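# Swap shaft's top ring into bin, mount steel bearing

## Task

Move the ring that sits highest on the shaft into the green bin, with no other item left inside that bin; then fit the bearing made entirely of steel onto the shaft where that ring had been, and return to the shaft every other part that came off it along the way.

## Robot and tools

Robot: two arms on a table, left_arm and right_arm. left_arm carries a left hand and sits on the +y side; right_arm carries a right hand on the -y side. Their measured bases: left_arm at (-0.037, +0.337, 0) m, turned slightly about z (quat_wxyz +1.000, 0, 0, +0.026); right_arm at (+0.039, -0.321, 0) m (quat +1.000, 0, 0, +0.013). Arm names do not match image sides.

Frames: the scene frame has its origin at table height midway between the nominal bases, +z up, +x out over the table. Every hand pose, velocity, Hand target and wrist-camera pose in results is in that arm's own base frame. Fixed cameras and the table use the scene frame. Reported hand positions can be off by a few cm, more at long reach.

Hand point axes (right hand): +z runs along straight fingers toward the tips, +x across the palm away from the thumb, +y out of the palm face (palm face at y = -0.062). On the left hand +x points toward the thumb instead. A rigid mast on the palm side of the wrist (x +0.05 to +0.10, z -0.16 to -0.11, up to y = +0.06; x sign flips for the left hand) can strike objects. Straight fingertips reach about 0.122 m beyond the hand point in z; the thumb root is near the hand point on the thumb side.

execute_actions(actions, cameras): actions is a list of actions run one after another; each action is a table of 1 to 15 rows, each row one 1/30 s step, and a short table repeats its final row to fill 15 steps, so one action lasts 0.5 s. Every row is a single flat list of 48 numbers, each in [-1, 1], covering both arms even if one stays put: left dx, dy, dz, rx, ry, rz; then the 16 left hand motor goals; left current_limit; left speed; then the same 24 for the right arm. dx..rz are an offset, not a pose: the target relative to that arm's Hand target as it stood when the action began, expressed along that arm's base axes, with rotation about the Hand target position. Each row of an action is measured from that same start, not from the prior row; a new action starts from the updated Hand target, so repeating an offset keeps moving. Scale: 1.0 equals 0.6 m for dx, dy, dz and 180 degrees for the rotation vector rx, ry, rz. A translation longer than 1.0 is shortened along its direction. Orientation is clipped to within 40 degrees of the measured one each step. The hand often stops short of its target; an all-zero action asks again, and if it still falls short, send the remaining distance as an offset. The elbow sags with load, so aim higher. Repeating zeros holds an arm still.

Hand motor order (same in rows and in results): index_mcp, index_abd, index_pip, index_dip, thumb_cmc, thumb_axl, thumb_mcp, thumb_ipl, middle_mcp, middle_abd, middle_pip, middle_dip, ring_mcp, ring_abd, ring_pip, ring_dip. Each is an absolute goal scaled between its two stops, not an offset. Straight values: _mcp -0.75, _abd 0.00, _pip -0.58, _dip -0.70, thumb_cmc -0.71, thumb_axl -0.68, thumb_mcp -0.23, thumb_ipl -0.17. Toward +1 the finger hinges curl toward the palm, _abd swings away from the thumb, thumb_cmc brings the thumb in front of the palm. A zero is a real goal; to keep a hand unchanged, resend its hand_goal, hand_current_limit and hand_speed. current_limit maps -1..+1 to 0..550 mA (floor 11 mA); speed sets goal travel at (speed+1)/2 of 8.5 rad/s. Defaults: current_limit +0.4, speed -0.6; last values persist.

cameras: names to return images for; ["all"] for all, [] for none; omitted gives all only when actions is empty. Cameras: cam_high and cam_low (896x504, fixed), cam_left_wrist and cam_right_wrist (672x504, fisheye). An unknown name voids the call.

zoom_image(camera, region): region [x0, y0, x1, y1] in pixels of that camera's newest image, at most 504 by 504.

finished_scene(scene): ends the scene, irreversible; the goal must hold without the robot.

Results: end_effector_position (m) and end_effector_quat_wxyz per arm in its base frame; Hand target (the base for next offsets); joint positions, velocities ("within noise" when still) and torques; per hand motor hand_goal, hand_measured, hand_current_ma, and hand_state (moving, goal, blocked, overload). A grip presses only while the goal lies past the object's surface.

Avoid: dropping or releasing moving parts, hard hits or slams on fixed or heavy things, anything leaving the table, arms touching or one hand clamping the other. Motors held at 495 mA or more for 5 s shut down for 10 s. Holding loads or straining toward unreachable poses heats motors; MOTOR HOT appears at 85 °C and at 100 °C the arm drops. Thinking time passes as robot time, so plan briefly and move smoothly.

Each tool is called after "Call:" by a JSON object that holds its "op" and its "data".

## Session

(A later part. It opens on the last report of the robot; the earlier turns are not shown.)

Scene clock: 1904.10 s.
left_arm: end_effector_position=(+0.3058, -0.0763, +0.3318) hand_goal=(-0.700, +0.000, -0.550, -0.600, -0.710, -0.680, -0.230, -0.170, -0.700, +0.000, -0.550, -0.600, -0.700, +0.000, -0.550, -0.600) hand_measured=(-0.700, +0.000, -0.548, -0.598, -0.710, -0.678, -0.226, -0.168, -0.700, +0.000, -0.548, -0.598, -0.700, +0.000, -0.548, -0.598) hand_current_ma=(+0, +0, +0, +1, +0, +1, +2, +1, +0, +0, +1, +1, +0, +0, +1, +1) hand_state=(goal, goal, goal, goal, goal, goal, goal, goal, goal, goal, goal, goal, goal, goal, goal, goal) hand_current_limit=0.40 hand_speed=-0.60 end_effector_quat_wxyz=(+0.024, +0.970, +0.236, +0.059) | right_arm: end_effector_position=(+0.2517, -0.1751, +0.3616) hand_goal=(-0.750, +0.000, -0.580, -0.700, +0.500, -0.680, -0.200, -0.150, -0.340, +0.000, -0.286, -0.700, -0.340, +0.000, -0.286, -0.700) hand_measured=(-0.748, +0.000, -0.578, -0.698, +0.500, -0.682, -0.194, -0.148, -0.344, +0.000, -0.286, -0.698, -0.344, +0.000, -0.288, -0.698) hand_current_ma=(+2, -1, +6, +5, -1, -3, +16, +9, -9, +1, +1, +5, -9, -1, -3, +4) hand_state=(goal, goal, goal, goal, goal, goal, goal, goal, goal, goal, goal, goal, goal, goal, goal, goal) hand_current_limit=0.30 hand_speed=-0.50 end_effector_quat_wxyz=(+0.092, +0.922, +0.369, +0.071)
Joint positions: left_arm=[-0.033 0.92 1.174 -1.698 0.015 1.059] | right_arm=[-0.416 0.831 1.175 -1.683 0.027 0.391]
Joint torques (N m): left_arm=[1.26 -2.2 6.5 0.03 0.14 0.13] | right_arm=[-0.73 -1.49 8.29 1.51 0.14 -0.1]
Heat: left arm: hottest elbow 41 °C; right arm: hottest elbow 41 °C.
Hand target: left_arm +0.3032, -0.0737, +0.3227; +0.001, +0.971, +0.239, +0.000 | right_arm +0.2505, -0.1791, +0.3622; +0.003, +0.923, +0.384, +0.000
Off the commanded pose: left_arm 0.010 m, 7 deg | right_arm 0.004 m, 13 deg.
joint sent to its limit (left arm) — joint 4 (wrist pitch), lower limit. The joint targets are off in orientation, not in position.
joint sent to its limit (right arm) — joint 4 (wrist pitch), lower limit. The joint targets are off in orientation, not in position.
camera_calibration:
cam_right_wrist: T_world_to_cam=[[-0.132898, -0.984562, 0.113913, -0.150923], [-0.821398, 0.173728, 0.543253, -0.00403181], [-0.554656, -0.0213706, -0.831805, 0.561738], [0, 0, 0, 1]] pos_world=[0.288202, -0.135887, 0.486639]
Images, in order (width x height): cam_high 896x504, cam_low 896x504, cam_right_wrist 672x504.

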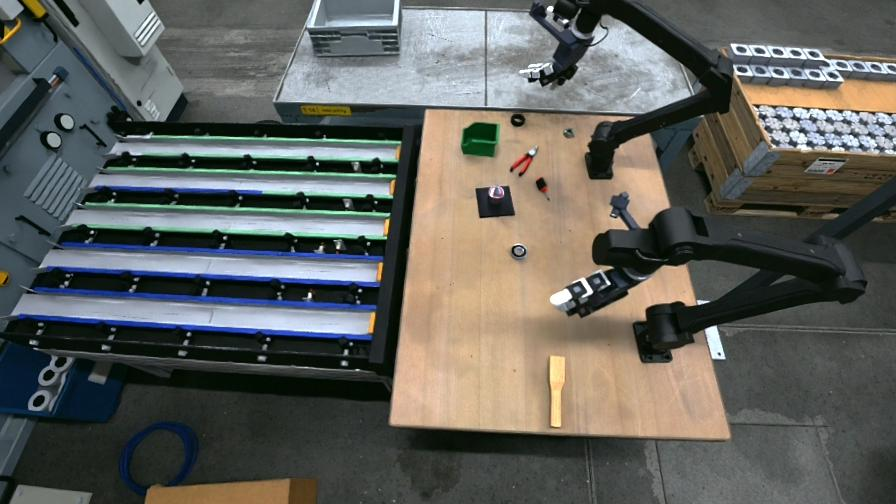

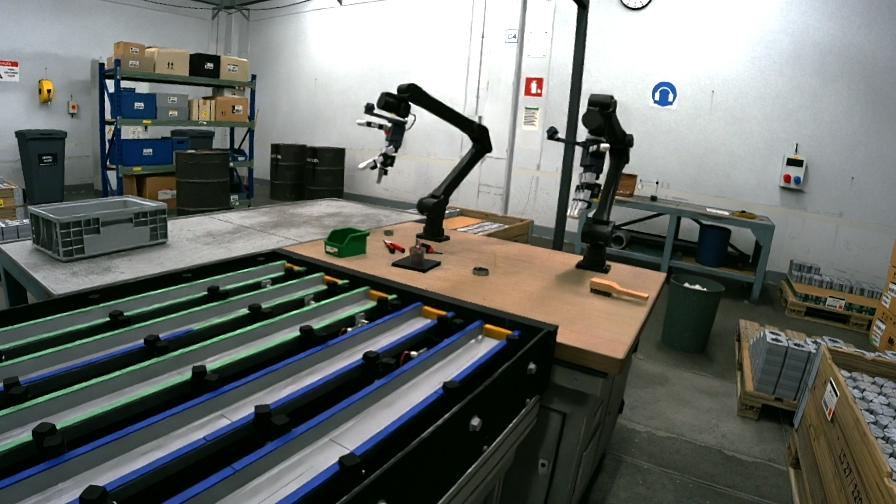

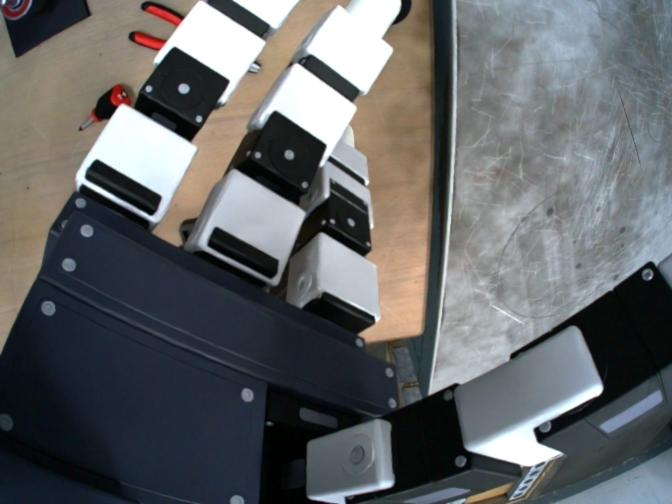

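Call:
{"op": "execute_actions", "data": {"actions": [[[0,0,0,0,0,0,-0.7,0,-0.55,-0.6,-0.71,-0.68,-0.23,-0.17,-0.7,0,-0.55,-0.6,-0.7,0,-0.55,-0.6,0.4,-0.6,-0.04,-0.009,-0.1,0,0,0,-0.75,0,-0.58,-0.7,0.5,-0.68,-0.2,-0.15,-0.34,0,-0.285,-0.7,-0.34,0,-0.285,-0.7,0.3,-0.5]],[[0,0,0,0,0,0,-0.7,0,-0.55,-0.6,-0.71,-0.68,-0.23,-0.17,-0.7,0,-0.55,-0.6,-0.7,0,-0.55,-0.6,0.4,-0.6,-0.02,-0.009,-0.1,0,0,0,-0.75,0,-0.58,-0.7,0.5,-0.68,-0.2,-0.15,-0.34,0,-0.285,-0.7,-0.34,0,-0.285,-0.7,0.3,-0.5]]], "cameras": ["cam_right_wrist","cam_low","cam_high"]}}

Call:
{"op": "zoom_image", "data": {"camera": "cam_high", "region": [500, 30, 660, 200]}}

Call:
{"op": "zoom_image", "data": {"camera": "cam_low", "region": [340, 140, 480, 260]}}

Scene clock: 1920.77 s.
left_arm: end_effector_position=(+0.3058, -0.0763, +0.3318) hand_goal=(-0.700, +0.000, -0.550, -0.600, -0.710, -0.680, -0.230, -0.170, -0.700, +0.000, -0.550, -0.600, -0.700, +0.000, -0.550, -0.600) hand_measured=(-0.700, +0.000, -0.548, -0.598, -0.710, -0.678, -0.226, -0.168, -0.700, +0.000, -0.548, -0.598, -0.700, +0.000, -0.548, -0.598) hand_current_ma=(+0, +0, +0, +1, +0, +1, +2, +1, +0, +0, +1, +1, +0, +0, +1, +1) hand_state=(goal, goal, goal, goal, goal, goal, goal, goal, goal, goal, goal, goal, goal, goal, goal, goal) hand_current_limit=0.40 hand_speed=-0.60 end_effector_quat_wxyz=(+0.024, +0.970, +0.236, +0.059) | right_arm: end_effector_position=(+0.2121, -0.1852, +0.2405) hand_goal=(-0.750, +0.000, -0.580, -0.700, +0.500, -0.680, -0.200, -0.150, -0.340, +0.000, -0.286, -0.700, -0.340, +0.000, -0.286, -0.700) hand_measured=(-0.748, +0.000, -0.578, -0.698, +0.500, -0.682, -0.194, -0.148, -0.344, +0.000, -0.286, -0.698, -0.344, +0.000, -0.288, -0.698) hand_current_ma=(+2, -1, +6, +5, -1, -3, +16, +9, -11, +1, +0, +5, -10, -1, -3, +4) hand_state=(goal, goal, goal, goal, goal, goal, goal, goal, goal, goal, goal, goal, goal, goal, goal, goal) hand_current_limit=0.30 hand_speed=-0.50 end_effector_quat_wxyz=(-0.001, +0.923, +0.384, -0.005)
Joint positions: left_arm=[-0.033 0.92 1.174 -1.698 0.015 1.059] | right_arm=[-0.568 0.845 0.922 -1.655 0.007 0.215]
Joint torques (N m): left_arm=[1.2 -2.2 6.5 0.05 0.14 0.13] | right_arm=[-0.73 -1.67 8.5 1.52 -0.09 -0.08]
Heat: left arm: hottest elbow 41 °C; right arm: hottest elbow 40 °C.
Hand target: left_arm +0.3032, -0.0737, +0.3227; +0.001, +0.971, +0.239, +0.000 | right_arm +0.2146, -0.1899, +0.2422; +0.003, +0.923, +0.384, +0.000
Off the commanded pose: left_arm 0.010 m, 7 deg | right_arm 0.006 m, 1 deg.
joint sent to its limit (left arm) — joint 4 (wrist pitch), lower limit. The joint targets are off in orientation, not in position.
camera_calibration:
cam_right_wrist: T_world_to_cam=[[-0.0916006, -0.995483, 0.0249562, -0.141813], [-0.689475, 0.0814856, 0.719712, -0.0565402], [-0.718494, 0.0487193, -0.693824, 0.453326], [0, 0, 0, 1]] pos_world=[0.273739, -0.158651, 0.35876]
Images, in order (width x height): cam_high 896x504, cam_low 896x504, cam_right_wrist 672x504.

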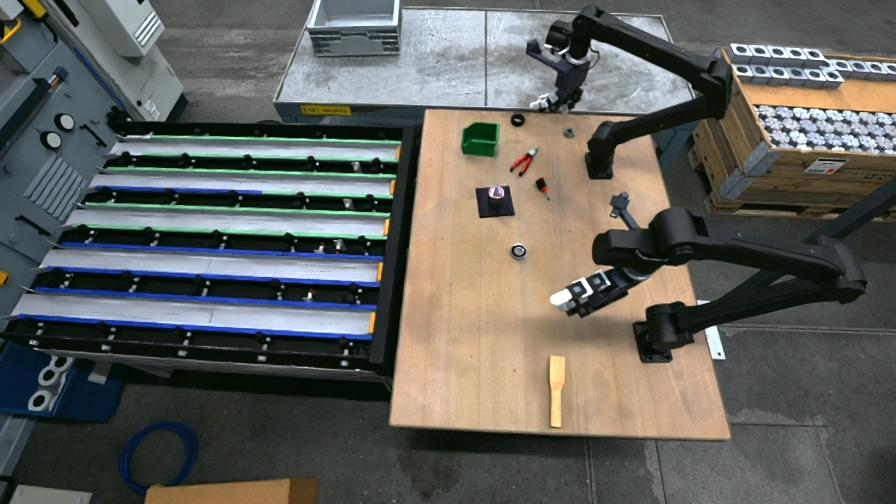

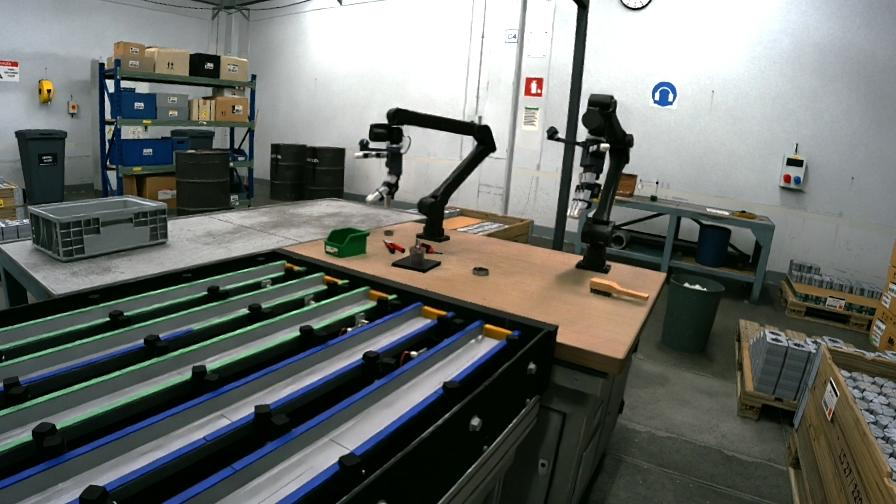

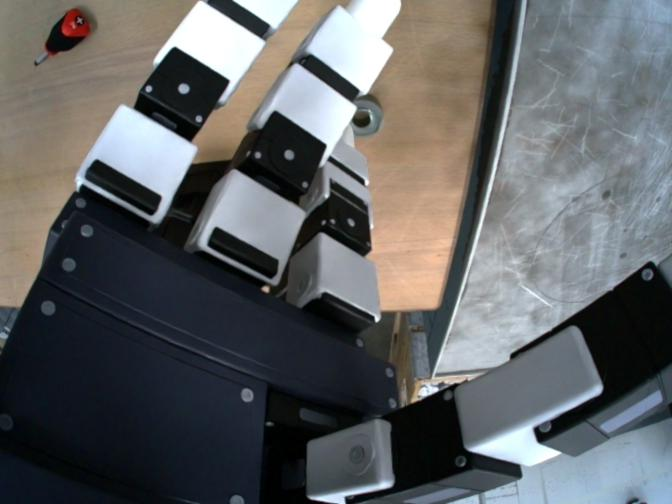

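Scaled by 2.965.

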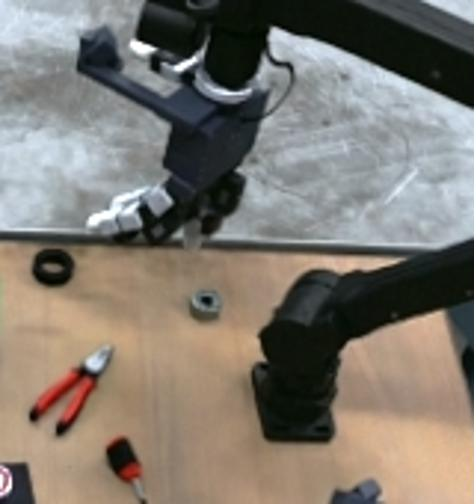

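Scaled by 3.600.

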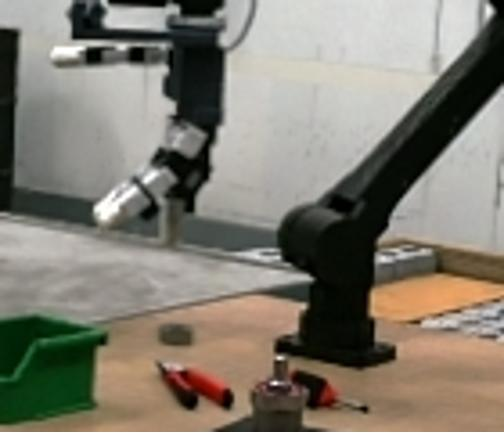

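Call:
{"op": "execute_actions", "data": {"actions": [[[0,0,0,0,0,0,-0.7,0,-0.55,-0.6,-0.71,-0.68,-0.23,-0.17,-0.7,0,-0.55,-0.6,-0.7,0,-0.55,-0.6,0.4,-0.6,-0.04,-0.017,-0.04,0,0,0,-0.75,0,-0.58,-0.7,0.5,-0.68,-0.2,-0.15,-0.34,0,-0.285,-0.7,-0.34,0,-0.285,-0.7,0.3,-0.5],[0,0,0,0,0,0,-0.7,0,-0.55,-0.6,-0.71,-0.68,-0.23,-0.17,-0.7,0,-0.55,-0.6,-0.7,0,-0.55,-0.6,0.4,-0.6,-0.078,-0.033,-0.11,0,0,0,-0.75,0,-0.58,-0.7,0.5,-0.68,-0.2,-0.15,-0.34,0,-0.285,-0.7,-0.34,0,-0.285,-0.7,0.3,-0.5]]], "cameras": ["cam_right_wrist","cam_low","cam_high"]}}

Call:
{"op": "zoom_image", "data": {"camera": "cam_high", "region": [520, 60, 640, 180]}}

Call:
{"op": "zoom_image", "data": {"camera": "cam_low", "region": [360, 180, 440, 260]}}

Scene clock: 1938.93 s.
left_arm: end_effector_position=(+0.3058, -0.0763, +0.3318) hand_goal=(-0.700, +0.000, -0.550, -0.600, -0.710, -0.680, -0.230, -0.170, -0.700, +0.000, -0.550, -0.600, -0.700, +0.000, -0.550, -0.600) hand_measured=(-0.700, +0.000, -0.548, -0.598, -0.710, -0.678, -0.226, -0.168, -0.700, +0.000, -0.548, -0.598, -0.700, +0.000, -0.548, -0.598) hand_current_ma=(+0, +0, +0, +1, +0, +1, +2, +1, +0, +0, +1, +1, +0, +0, +1, +1) hand_state=(goal, goal, goal, goal, goal, goal, goal, goal, goal, goal, goal, goal, goal, goal, goal, goal) hand_current_limit=0.40 hand_speed=-0.60 end_effector_quat_wxyz=(+0.024, +0.970, +0.236, +0.059) | right_arm: end_effector_position=(+0.1664, -0.2052, +0.1713) hand_goal=(-0.750, +0.000, -0.580, -0.700, +0.500, -0.680, -0.200, -0.150, -0.340, +0.000, -0.286, -0.700, -0.340, +0.000, -0.286, -0.700) hand_measured=(-0.748, +0.000, -0.578, -0.698, +0.500, -0.682, -0.194, -0.148, -0.344, +0.000, -0.286, -0.698, -0.344, +0.000, -0.288, -0.698) hand_current_ma=(+3, -1, +5, +5, +0, -3, +16, +9, -10, +1, +0, +5, -10, -1, -3, +4) hand_state=(goal, goal, goal, goal, goal, goal, goal, goal, goal, goal, goal, goal, goal, goal, goal, goal) hand_current_limit=0.30 hand_speed=-0.50 end_effector_quat_wxyz=(-0.007, +0.924, +0.383, -0.008)
Joint positions: left_arm=[-0.033 0.92 1.174 -1.698 0.015 1.059] | right_arm=[-0.8 0.784 0.716 -1.523 0.01 -0.016]
Joint torques (N m): left_arm=[1.26 -2.2 6.48 0.03 0.13 0.13] | right_arm=[-0.79 -1.96 8.49 1.48 -0.15 -0.1]
Heat: left arm: hottest elbow 41 °C; right arm: hottest elbow 40 °C.
Hand target: left_arm +0.3032, -0.0737, +0.3227; +0.001, +0.971, +0.239, +0.000 | right_arm +0.1677, -0.2096, +0.1761; +0.003, +0.923, +0.384, -0.001
Off the commanded pose: left_arm 0.010 m, 7 deg | right_arm 0.007 m, 1 deg.
joint sent to its limit (left arm) — joint 4 (wrist pitch), lower limit. The joint targets are off in orientation, not in position.
camera_calibration:
cam_right_wrist: T_world_to_cam=[[-0.0928484, -0.995541, 0.0166782, -0.162583], [-0.681638, 0.0757645, 0.727757, -0.0405498], [-0.725775, 0.0562025, -0.685633, 0.374879], [0, 0, 0, 1]] pos_world=[0.229342, -0.179855, 0.289251]
Images, in order (width x height): cam_high 896x504, cam_low 896x504, cam_right_wrist 672x504.

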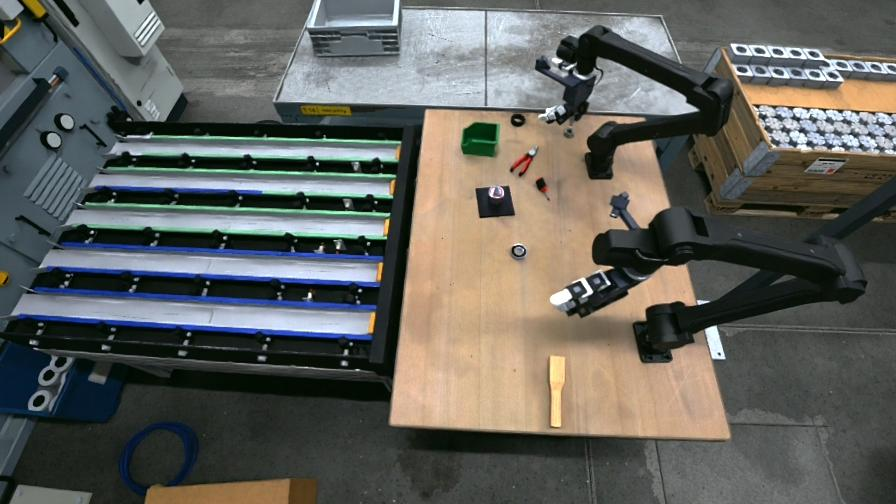

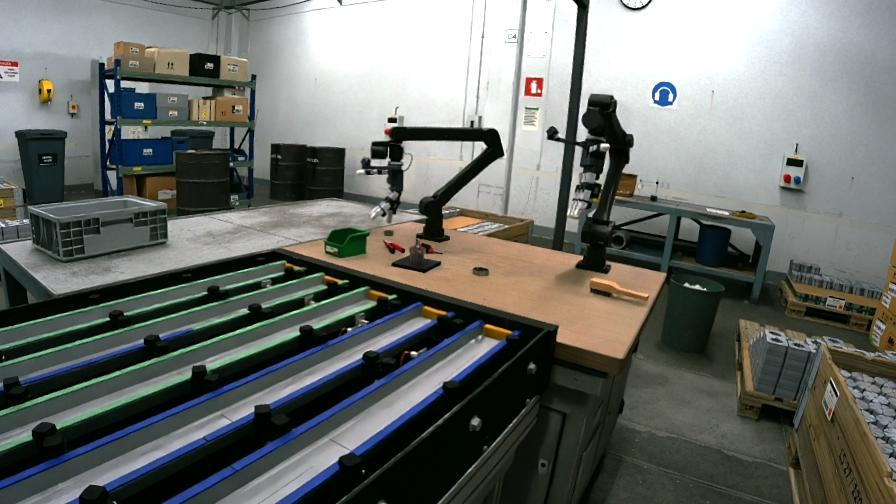

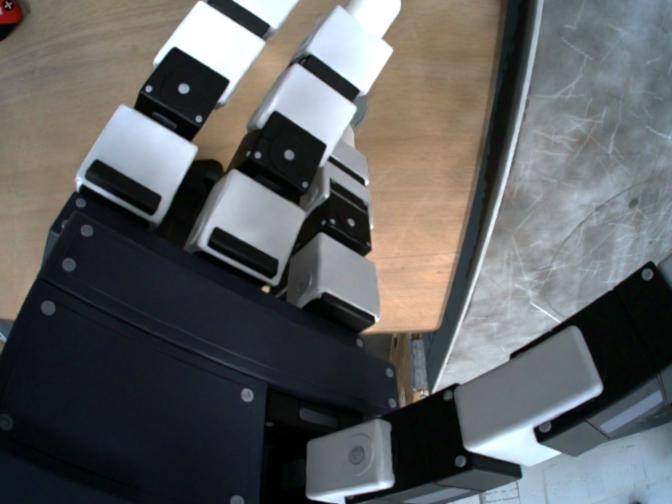

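Scaled by 4.200.

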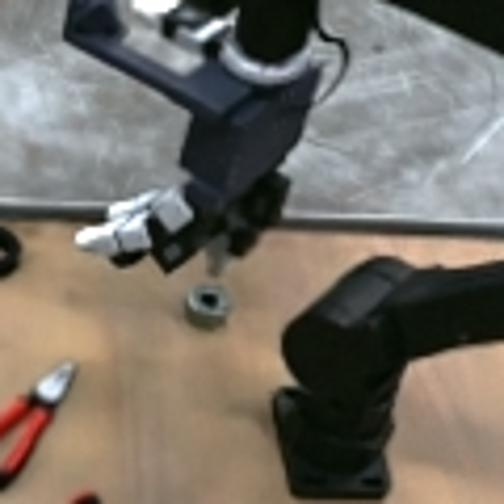

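Scaled by 6.300.

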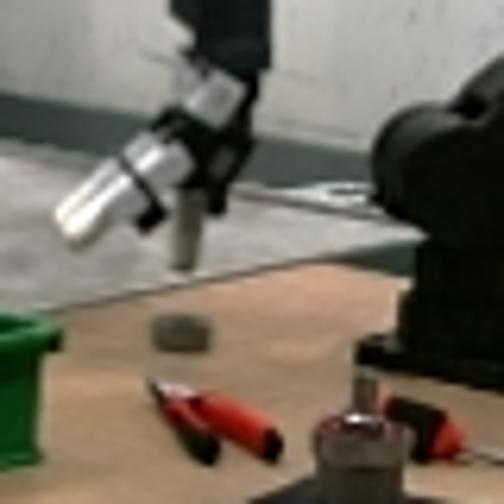

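Call:
{"op": "execute_actions", "data": {"actions": [[[0,0,0,0,0,0,-0.7,0,-0.55,-0.6,-0.71,-0.68,-0.23,-0.17,-0.7,0,-0.55,-0.6,-0.7,0,-0.55,-0.6,0.4,-0.6,0,0.003,-0.03,0,0,0,-0.75,0,-0.58,-0.7,0.5,-0.68,-0.2,-0.15,-0.34,0,-0.285,-0.7,-0.34,0,-0.285,-0.7,0.3,-0.5],[0,0,0,0,0,0,-0.7,0,-0.55,-0.6,-0.71,-0.68,-0.23,-0.17,-0.7,0,-0.55,-0.6,-0.7,0,-0.55,-0.6,0.4,-0.6,0,0.003,-0.062,0,0,0,-0.75,0,-0.58,-0.7,0.5,-0.68,-0.2,-0.15,-0.34,0,-0.285,-0.7,-0.34,0,-0.285,-0.7,0.3,-0.5]]], "cameras": ["cam_right_wrist","cam_low","cam_high"]}}

Call:
{"op": "zoom_image", "data": {"camera": "cam_high", "region": [540, 90, 600, 150]}}

Call:
{"op": "zoom_image", "data": {"camera": "cam_low", "region": [360, 200, 420, 260]}}

Scene clock: 1957.47 s.
left_arm: end_effector_position=(+0.3058, -0.0763, +0.3318) hand_goal=(-0.700, +0.000, -0.550, -0.600, -0.710, -0.680, -0.230, -0.170, -0.700, +0.000, -0.550, -0.600, -0.700, +0.000, -0.550, -0.600) hand_measured=(-0.700, +0.000, -0.548, -0.598, -0.710, -0.678, -0.226, -0.168, -0.700, +0.000, -0.548, -0.598, -0.700, +0.000, -0.548, -0.598) hand_current_ma=(+0, +0, +0, +1, +0, +1, +2, +1, +0, +0, +1, +1, +0, +0, +1, +1) hand_state=(goal, goal, goal, goal, goal, goal, goal, goal, goal, goal, goal, goal, goal, goal, goal, goal) hand_current_limit=0.40 hand_speed=-0.60 end_effector_quat_wxyz=(+0.024, +0.970, +0.236, +0.059) | right_arm: end_effector_position=(+0.1662, -0.2044, +0.1396) hand_goal=(-0.750, +0.000, -0.580, -0.700, +0.500, -0.680, -0.200, -0.150, -0.340, +0.000, -0.286, -0.700, -0.340, +0.000, -0.286, -0.700) hand_measured=(-0.754, +0.000, -0.582, -0.700, +0.500, -0.682, -0.194, -0.148, -0.344, +0.000, -0.286, -0.698, -0.344, +0.000, -0.288, -0.698) hand_current_ma=(-9, +0, -4, +0, +0, -3, +16, +9, -11, +1, +0, +5, -10, -1, -3, +4) hand_state=(goal, goal, goal, goal, goal, goal, goal, goal, goal, goal, goal, goal, goal, goal, goal, goal) hand_current_limit=0.30 hand_speed=-0.50 end_effector_quat_wxyz=(-0.001, +0.924, +0.384, -0.004)
Joint positions: left_arm=[-0.033 0.92 1.174 -1.698 0.015 1.059] | right_arm=[-0.801 0.781 0.628 -1.422 0.007 -0.017]
Joint torques (N m): left_arm=[1.26 -2.26 6.5 0.03 0.14 0.13] | right_arm=[-0.44 -0.85 8.02 1.72 -0.17 -0.07]
Heat: left arm: hottest elbow 41 °C; right arm: hottest elbow 40 °C.
Hand target: left_arm +0.3032, -0.0737, +0.3227; +0.001, +0.971, +0.239, +0.000 | right_arm +0.1678, -0.2079, +0.1391; +0.003, +0.923, +0.384, +0.000
Off the commanded pose: left_arm 0.010 m, 7 deg | right_arm 0.004 m, 1 deg.
joint sent to its limit (left arm) — joint 4 (wrist pitch), lower limit. The joint targets are off in orientation, not in position.
camera_calibration:
cam_right_wrist: T_world_to_cam=[[-0.0927033, -0.99539, 0.0245917, -0.162272], [-0.690689, 0.0820761, 0.718479, -0.0135153], [-0.717186, 0.0496202, -0.695113, 0.351394], [0, 0, 0, 1]] pos_world=[0.227637, -0.177851, 0.25796]
Images, in order (width x height): cam_high 896x504, cam_low 896x504, cam_right_wrist 672x504.

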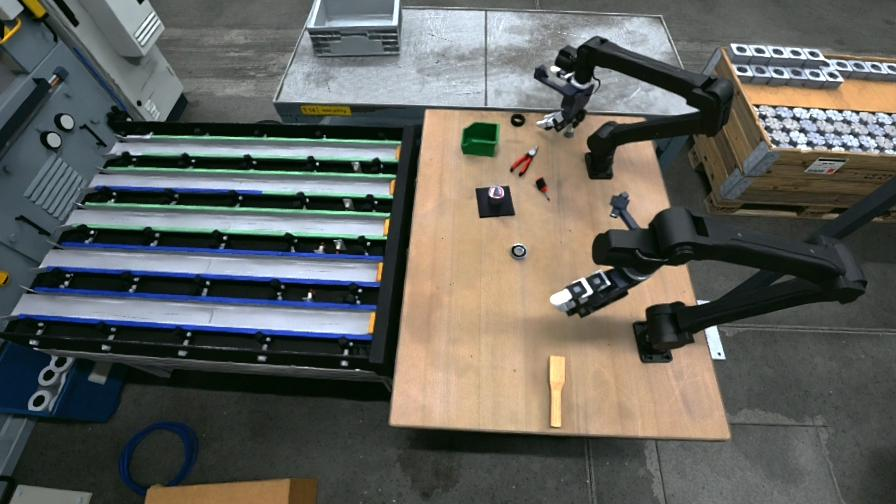

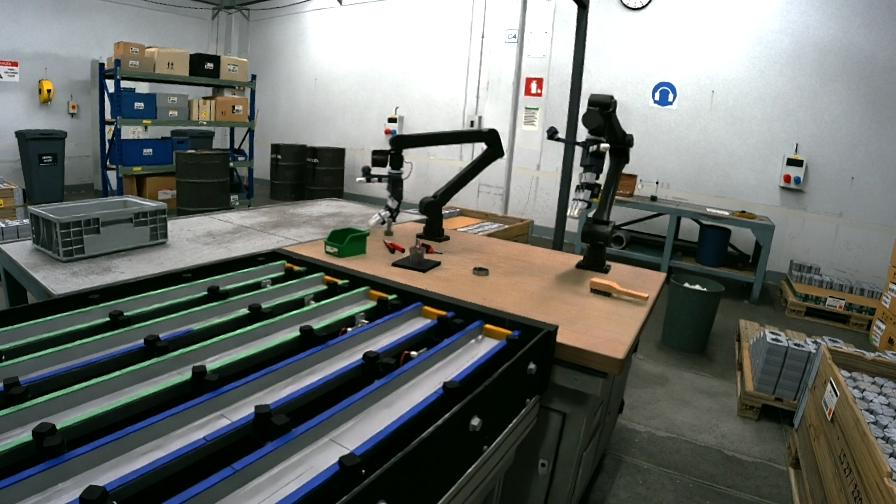

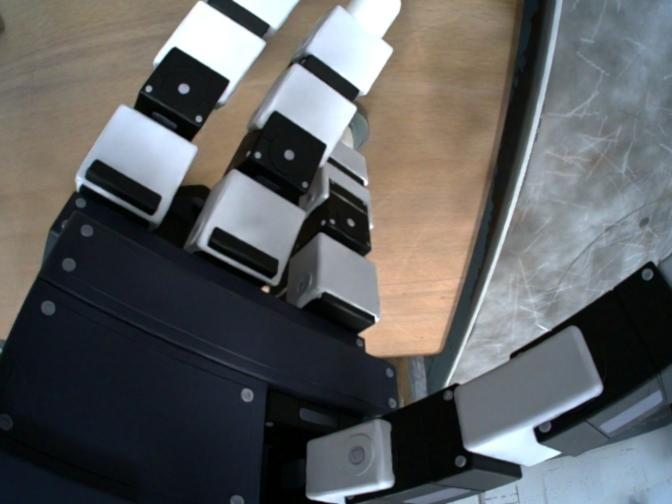

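Scaled by 8.400.

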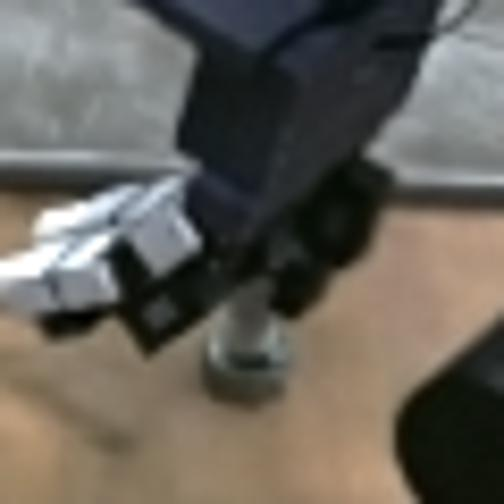

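Scaled by 8.400.

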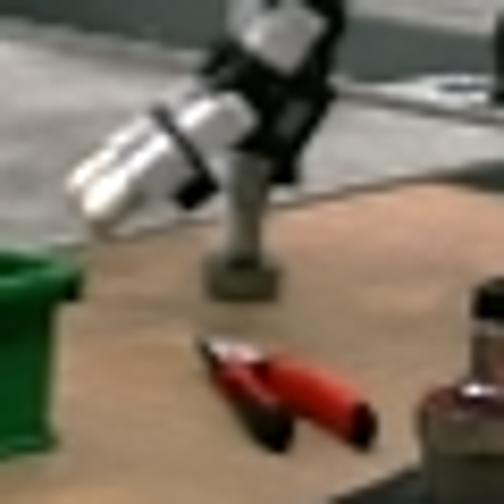

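Call:
{"op": "execute_actions", "data": {"actions": [[[0,0,0,0,0,0,-0.7,0,-0.55,-0.6,-0.71,-0.68,-0.23,-0.17,-0.7,0,-0.55,-0.6,-0.7,0,-0.55,-0.6,0.4,-0.6,0,0,-0.013,0,0,0,-0.75,0,-0.58,-0.7,0.5,-0.68,-0.2,-0.15,-0.34,0,-0.285,-0.7,-0.34,0,-0.285,-0.7,0.3,-0.5]],[[0,0,0,0,0,0,-0.7,0,-0.55,-0.6,-0.71,-0.68,-0.23,-0.17,-0.7,0,-0.55,-0.6,-0.7,0,-0.55,-0.6,0.4,-0.6,0,0,-0.013,0,0,0,-0.75,0,-0.58,-0.7,0.5,-0.68,-0.2,-0.15,-0.34,0,-0.285,-0.7,-0.34,0,-0.285,-0.7,0.3,-0.5]]], "cameras": ["cam_right_wrist","cam_low","cam_high"]}}

Call:
{"op": "zoom_image", "data": {"camera": "cam_high", "region": [540, 90, 600, 150]}}

Call:
{"op": "zoom_image", "data": {"camera": "cam_right_wrist", "region": [300, 60, 440, 180]}}

Scene clock: 1976.07 s.
left_arm: end_effector_position=(+0.3058, -0.0763, +0.3318) hand_goal=(-0.700, +0.000, -0.550, -0.600, -0.710, -0.680, -0.230, -0.170, -0.700, +0.000, -0.550, -0.600, -0.700, +0.000, -0.550, -0.600) hand_measured=(-0.700, +0.000, -0.548, -0.598, -0.710, -0.678, -0.226, -0.168, -0.700, +0.000, -0.548, -0.598, -0.700, +0.000, -0.548, -0.598) hand_current_ma=(+0, +0, +0, +1, +0, +1, +2, +1, +0, +0, +1, +1, +0, +0, +1, +1) hand_state=(goal, goal, goal, goal, goal, goal, goal, goal, goal, goal, goal, goal, goal, goal, goal, goal) hand_current_limit=0.40 hand_speed=-0.60 end_effector_quat_wxyz=(+0.024, +0.970, +0.236, +0.059) | right_arm: end_effector_position=(+0.1683, -0.2079, +0.1362) hand_goal=(-0.750, +0.000, -0.580, -0.700, +0.500, -0.680, -0.200, -0.150, -0.340, +0.000, -0.286, -0.700, -0.340, +0.000, -0.286, -0.700) hand_measured=(-0.784, -0.016, -0.604, -0.706, +0.500, -0.682, -0.194, -0.148, -0.344, +0.000, -0.286, -0.698, -0.344, +0.000, -0.288, -0.698) hand_current_ma=(-125, -43, -73, -17, +0, -3, +16, +9, -11, +1, +0, +5, -10, -1, -3, +4) hand_state=(blocked, goal, blocked, goal, goal, goal, goal, goal, goal, goal, goal, goal, goal, goal, goal, goal) hand_current_limit=0.30 hand_speed=-0.50 end_effector_quat_wxyz=(+0.009, +0.924, +0.383, -0.003)
Joint positions: left_arm=[-0.033 0.92 1.174 -1.698 0.015 1.059] | right_arm=[-0.801 0.781 0.615 -1.389 0.013 -0.017]
Joint torques (N m): left_arm=[1.26 -2.2 6.5 0.03 0.13 0.13] | right_arm=[-0.44 -0.15 6.32 2.3 -0.36 -0.06]
Heat: left arm: hottest elbow 41 °C; right arm: hottest elbow 40 °C.
Hand target: left_arm +0.3032, -0.0737, +0.3227; +0.001, +0.971, +0.239, +0.000 | right_arm +0.1678, -0.2079, +0.1235; +0.003, +0.923, +0.384, +0.000
Off the commanded pose: left_arm 0.010 m, 7 deg | right_arm 0.013 m, 1 deg.
joint sent to its limit (left arm) — joint 4 (wrist pitch), lower limit. The joint targets are off in orientation, not in position.
camera_calibration:
cam_right_wrist: T_world_to_cam=[[-0.093031, -0.994807, 0.0412803, -0.167555], [-0.697699, 0.0947127, 0.710102, -0.00435467], [-0.710324, 0.0372603, -0.702887, 0.348092], [0, 0, 0, 1]] pos_world=[0.228632, -0.179242, 0.254678]
Images, in order (width x height): cam_high 896x504, cam_low 896x504, cam_right_wrist 672x504.

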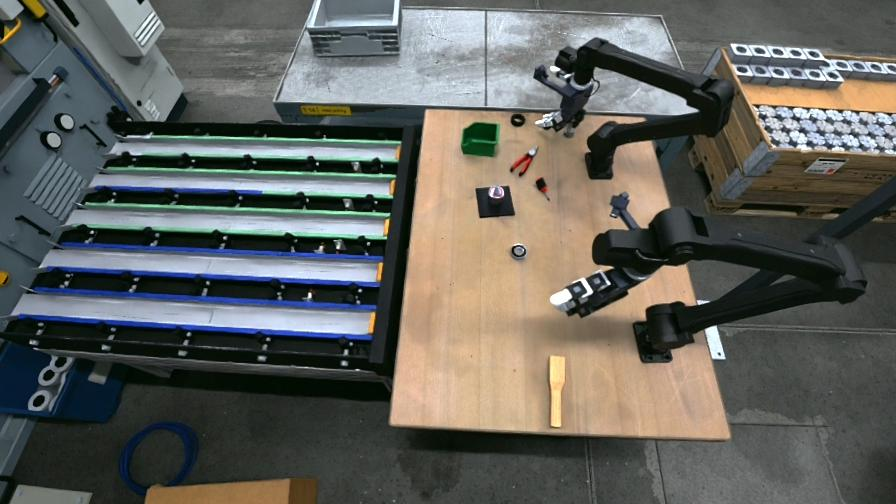

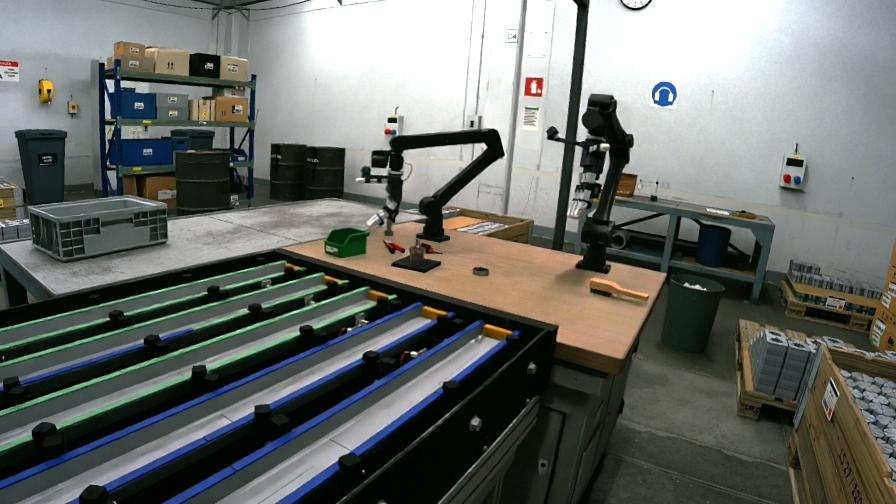

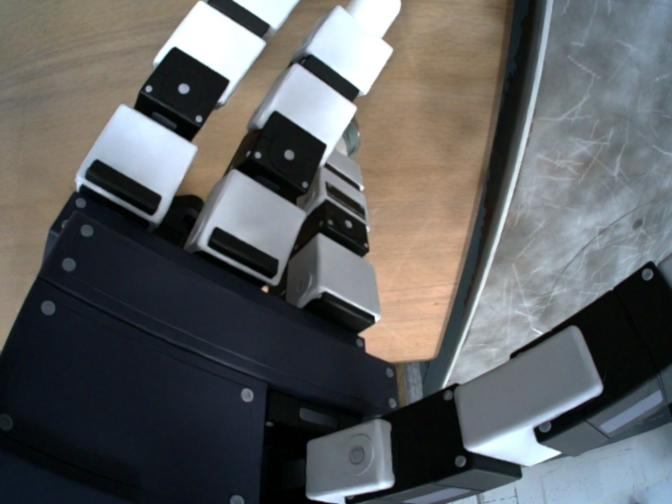

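Scaled by 8.400.

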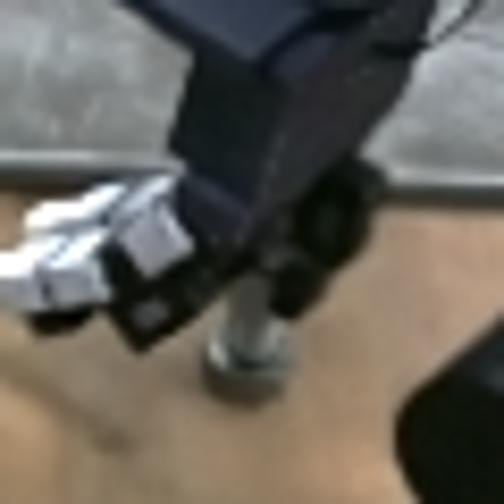

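Scaled by 3.600 from the camera's 672x504 image, which has a finer 960x720 frame.

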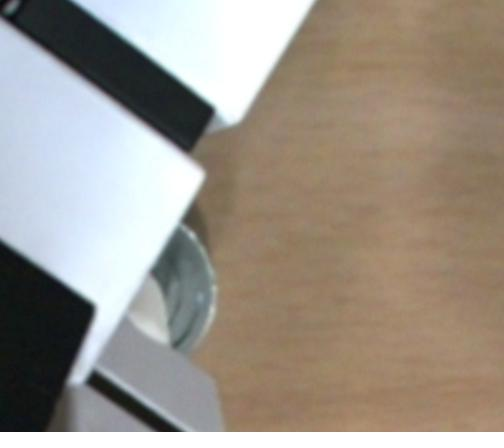

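Call:
{"op": "execute_actions", "data": {"actions": [[[0,0,0,0,0,0,-0.7,0,-0.55,-0.6,-0.71,-0.68,-0.23,-0.17,-0.7,0,-0.55,-0.6,-0.7,0,-0.55,-0.6,0.4,-0.6,0.015,0,0,0,0,0,-0.75,0,-0.58,-0.7,0.5,-0.68,-0.2,-0.15,-0.34,0,-0.285,-0.7,-0.34,0,-0.285,-0.7,0.3,-0.5],[0,0,0,0,0,0,-0.7,0,-0.55,-0.6,-0.71,-0.68,-0.23,-0.17,-0.7,0,-0.55,-0.6,-0.7,0,-0.55,-0.6,0.4,-0.6,0.03,0,0,0,0,0,-0.75,0,-0.58,-0.7,0.5,-0.68,-0.2,-0.15,-0.34,0,-0.285,-0.7,-0.34,0,-0.285,-0.7,0.3,-0.5],[0,0,0,0,0,0,-0.7,0,-0.55,-0.6,-0.71,-0.68,-0.23,-0.17,-0.7,0,-0.55,-0.6,-0.7,0,-0.55,-0.6,0.4,-0.6,0.05,0,0,0,0,0,-0.75,0,-0.58,-0.7,0.5,-0.68,-0.2,-0.15,-0.34,0,-0.285,-0.7,-0.34,0,-0.285,-0.7,0.3,-0.5],[0,0,0,0,0,0,-0.7,0,-0.55,-0.6,-0.71,-0.68,-0.23,-0.17,-0.7,0,-0.55,-0.6,-0.7,0,-0.55,-0.6,0.4,-0.6,0.065,0,0,0,0,0,-0.75,0,-0.58,-0.7,0.5,-0.68,-0.2,-0.15,-0.34,0,-0.285,-0.7,-0.34,0,-0.285,-0.7,0.3,-0.5]]], "cameras": ["cam_right_wrist","cam_low","cam_high"]}}

Call:
{"op": "zoom_image", "data": {"camera": "cam_high", "region": [540, 90, 600, 150]}}

Call:
{"op": "zoom_image", "data": {"camera": "cam_low", "region": [360, 200, 420, 260]}}

Scene clock: 2002.77 s.
left_arm: end_effector_position=(+0.3058, -0.0763, +0.3318) hand_goal=(-0.700, +0.000, -0.550, -0.600, -0.710, -0.680, -0.230, -0.170, -0.700, +0.000, -0.550, -0.600, -0.700, +0.000, -0.550, -0.600) hand_measured=(-0.700, +0.000, -0.548, -0.598, -0.710, -0.678, -0.226, -0.168, -0.700, +0.000, -0.548, -0.598, -0.700, +0.000, -0.548, -0.598) hand_current_ma=(+0, +0, +0, +1, +0, +1, +2, +1, +0, +0, +1, +1, +0, +0, +1, +1) hand_state=(goal, goal, goal, goal, goal, goal, goal, goal, goal, goal, goal, goal, goal, goal, goal, goal) hand_current_limit=0.40 hand_speed=-0.60 end_effector_quat_wxyz=(+0.024, +0.970, +0.236, +0.059) | right_arm: end_effector_position=(+0.1886, -0.2108, +0.1301) hand_goal=(-0.750, +0.000, -0.580, -0.700, +0.500, -0.680, -0.200, -0.150, -0.340, +0.000, -0.286, -0.700, -0.340, +0.000, -0.286, -0.700) hand_measured=(-0.834, -0.094, -0.644, -0.728, +0.500, -0.682, -0.194, -0.148, -0.344, +0.000, -0.286, -0.698, -0.344, +0.000, -0.288, -0.698) hand_current_ma=(-351, -320, -236, -87, +0, -3, +16, +9, -11, +1, +0, +5, -10, -1, -3, +4) hand_state=(blocked, blocked, blocked, blocked, goal, goal, goal, goal, goal, goal, goal, goal, goal, goal, goal, goal) hand_current_limit=0.30 hand_speed=-0.50 end_effector_quat_wxyz=(+0.005, +0.926, +0.377, -0.023)
Joint positions: left_arm=[-0.033 0.92 1.174 -1.698 0.015 1.059] | right_arm=[-0.703 0.867 0.64 -1.355 0.046 0.094]
Joint torques (N m): left_arm=[1.32 -2.2 6.49 0.03 0.14 0.13] | right_arm=[2.96 0.03 7.8 2.99 -1.49 0.13]
Heat: left arm: hottest elbow 42 °C; right arm: hottest elbow 39 °C.
Hand target: left_arm +0.3032, -0.0737, +0.3227; +0.001, +0.971, +0.239, +0.000 | right_arm +0.2068, -0.2080, +0.1235; +0.003, +0.923, +0.384, +0.000
Off the commanded pose: left_arm 0.010 m, 7 deg | right_arm 0.020 m, 3 deg.
joint sent to its limit (left arm) — joint 4 (wrist pitch), lower limit. The joint targets are off in orientation, not in position.
camera_calibration:
cam_right_wrist: T_world_to_cam=[[-0.104552, -0.993136, 0.0524473, -0.167333], [-0.667438, 0.109165, 0.73662, 0.00825043], [-0.737289, 0.0420095, -0.67427, 0.360679], [0, 0, 0, 1]] pos_world=[0.253936, -0.182236, 0.245893]
Images, in order (width x height): cam_high 896x504, cam_low 896x504, cam_right_wrist 672x504.

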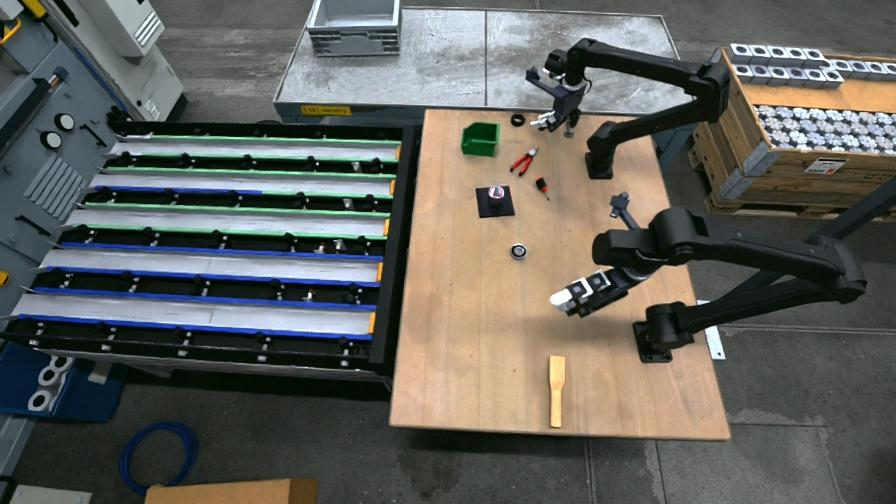

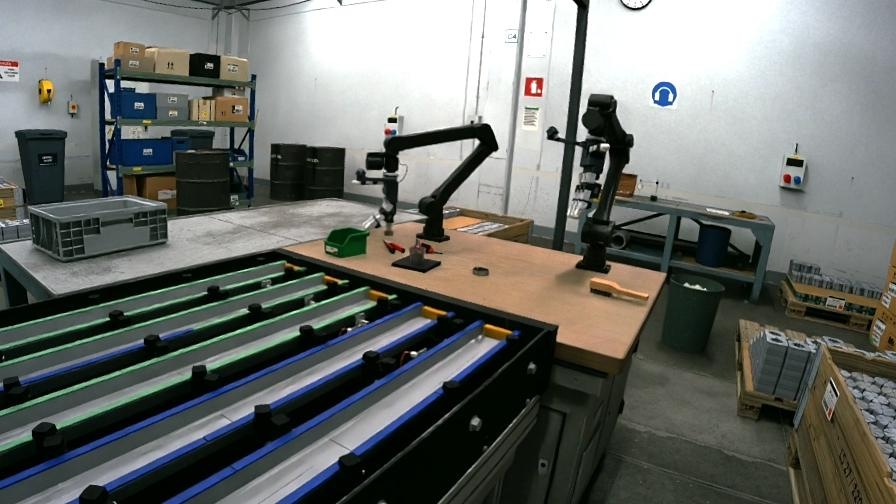

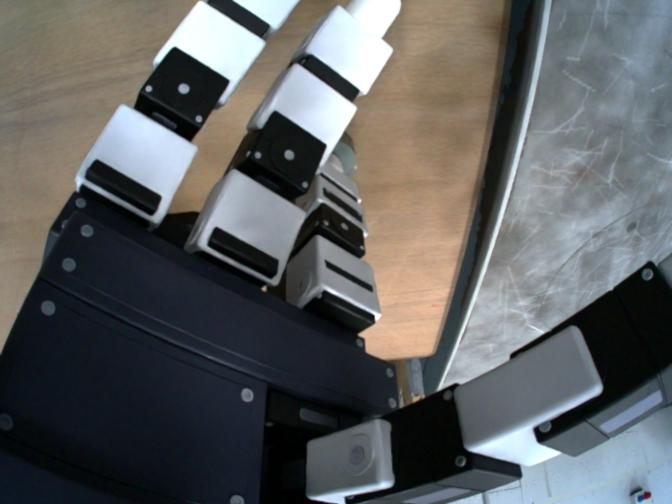

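Scaled by 8.400.

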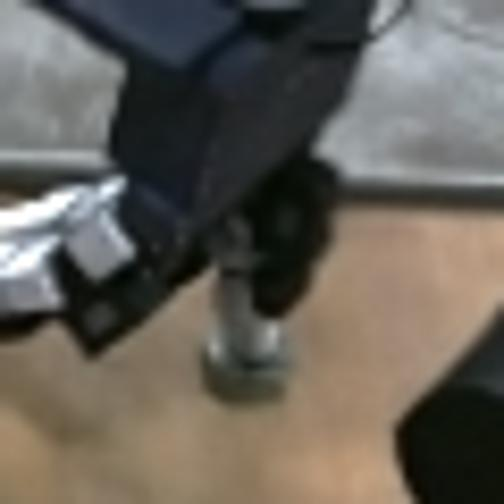

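Scaled by 8.400.

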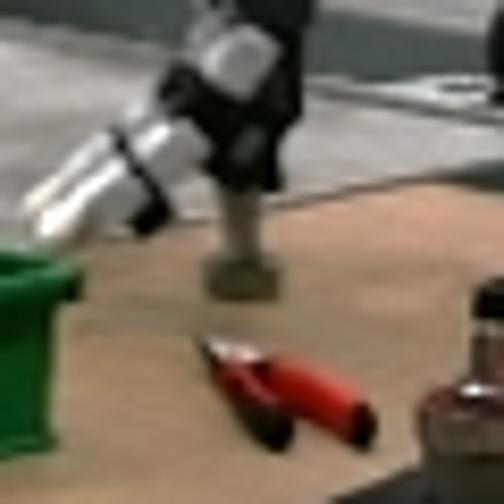

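Call:
{"op": "execute_actions", "data": {"actions": [[[0,0,0,0,0,0,-0.7,0,-0.55,-0.6,-0.71,-0.68,-0.23,-0.17,-0.7,0,-0.55,-0.6,-0.7,0,-0.55,-0.6,0.4,-0.6,0,0,0.008,0,0,0,-0.75,0,-0.58,-0.7,0.5,-0.68,-0.2,-0.15,-0.34,0,-0.285,-0.7,-0.34,0,-0.285,-0.7,0.3,-0.5],[0,0,0,0,0,0,-0.7,0,-0.55,-0.6,-0.71,-0.68,-0.23,-0.17,-0.7,0,-0.55,-0.6,-0.7,0,-0.55,-0.6,0.4,-0.6,0,0,0.017,0,0,0,-0.75,0,-0.58,-0.7,0.5,-0.68,-0.2,-0.15,-0.34,0,-0.285,-0.7,-0.34,0,-0.285,-0.7,0.3,-0.5]]], "cameras": ["cam_right_wrist","cam_low","cam_high"]}}

Call:
{"op": "zoom_image", "data": {"camera": "cam_high", "region": [540, 90, 600, 150]}}

Call:
{"op": "zoom_image", "data": {"camera": "cam_low", "region": [360, 200, 420, 260]}}

Scene clock: 2016.40 s.
left_arm: end_effector_position=(+0.3058, -0.0763, +0.3318) hand_goal=(-0.700, +0.000, -0.550, -0.600, -0.710, -0.680, -0.230, -0.170, -0.700, +0.000, -0.550, -0.600, -0.700, +0.000, -0.550, -0.600) hand_measured=(-0.700, +0.000, -0.548, -0.598, -0.710, -0.678, -0.226, -0.168, -0.700, +0.000, -0.548, -0.598, -0.700, +0.000, -0.548, -0.598) hand_current_ma=(+0, +0, +0, +1, +0, +1, +2, +1, +0, +0, +1, +1, +0, +0, +1, +1) hand_state=(goal, goal, goal, goal, goal, goal, goal, goal, goal, goal, goal, goal, goal, goal, goal, goal) hand_current_limit=0.40 hand_speed=-0.60 end_effector_quat_wxyz=(+0.024, +0.970, +0.236, +0.059) | right_arm: end_effector_position=(+0.1886, -0.2111, +0.1306) hand_goal=(-0.750, +0.000, -0.580, -0.700, +0.500, -0.680, -0.200, -0.150, -0.340, +0.000, -0.286, -0.700, -0.340, +0.000, -0.286, -0.700) hand_measured=(-0.834, -0.094, -0.644, -0.728, +0.500, -0.682, -0.194, -0.148, -0.344, +0.000, -0.286, -0.698, -0.344, +0.000, -0.288, -0.698) hand_current_ma=(-351, -321, -236, -88, +0, -3, +16, +9, -11, +1, +0, +5, -10, -1, -3, +4) hand_state=(blocked, blocked, blocked, blocked, goal, goal, goal, goal, goal, goal, goal, goal, goal, goal, goal, goal) hand_current_limit=0.30 hand_speed=-0.50 end_effector_quat_wxyz=(+0.005, +0.926, +0.376, -0.023)
Joint positions: left_arm=[-0.033 0.92 1.174 -1.698 0.015 1.059] | right_arm=[-0.703 0.867 0.641 -1.356 0.046 0.096]
Joint torques (N m): left_arm=[1.26 -2.2 6.49 0.05 0.13 0.13] | right_arm=[2.96 -0.5 9.39 1.74 -1.47 0.13]
Heat: left arm: hottest elbow 42 °C; right arm: hottest elbow 39 °C.
Hand target: left_arm +0.3032, -0.0737, +0.3227; +0.001, +0.971, +0.239, +0.000 | right_arm +0.2068, -0.2079, +0.1336; +0.003, +0.923, +0.384, +0.000
Off the commanded pose: left_arm 0.010 m, 7 deg | right_arm 0.019 m, 3 deg.
joint sent to its limit (left arm) — joint 4 (wrist pitch), lower limit. The joint targets are off in orientation, not in position.
camera_calibration:
cam_right_wrist: T_world_to_cam=[[-0.106815, -0.992876, 0.0527987, -0.167121], [-0.667439, 0.110962, 0.736351, 0.0083075], [-0.736964, 0.0434136, -0.674537, 0.361266], [0, 0, 0, 1]] pos_world=[0.253934, -0.182536, 0.246394]
Images, in order (width x height): cam_high 896x504, cam_low 896x504, cam_right_wrist 672x504.

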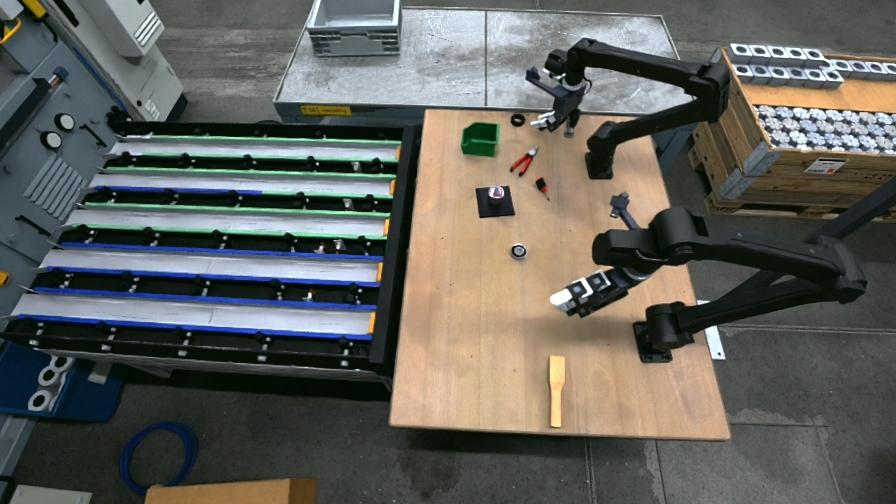

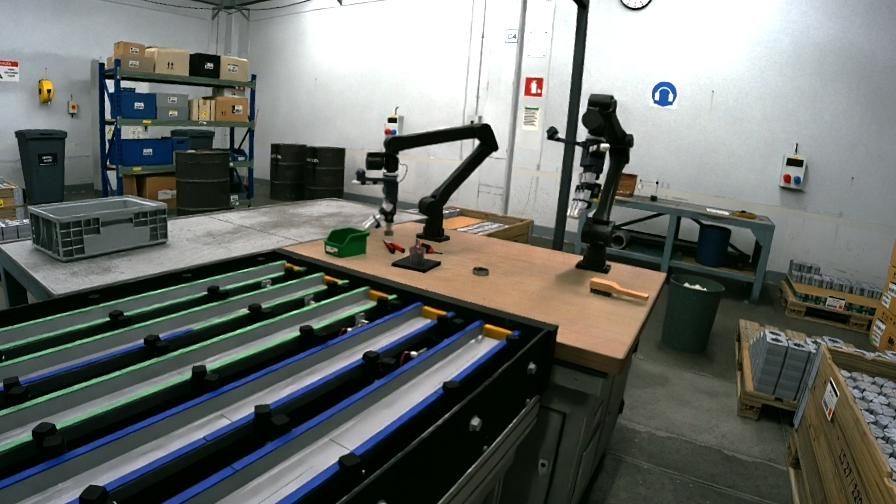

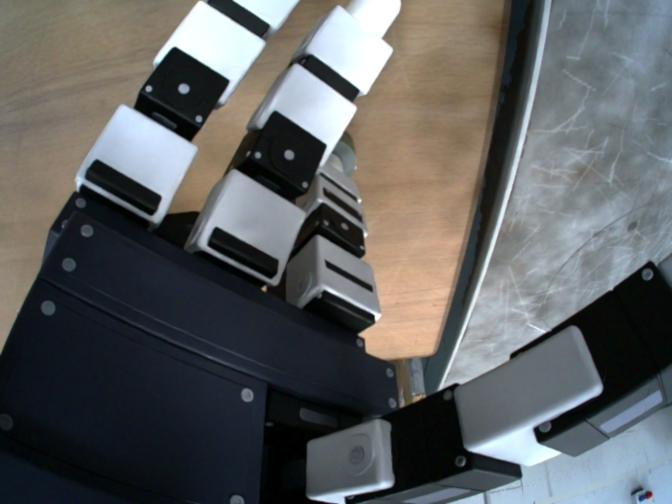

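Scaled by 8.400.

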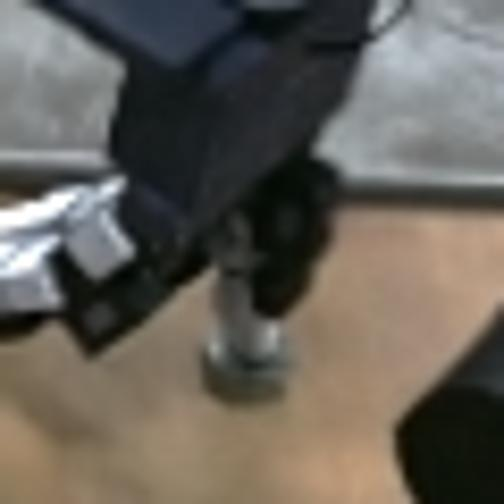

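Scaled by 8.400.

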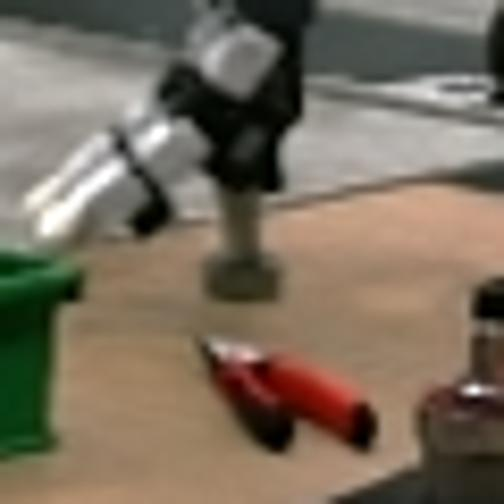

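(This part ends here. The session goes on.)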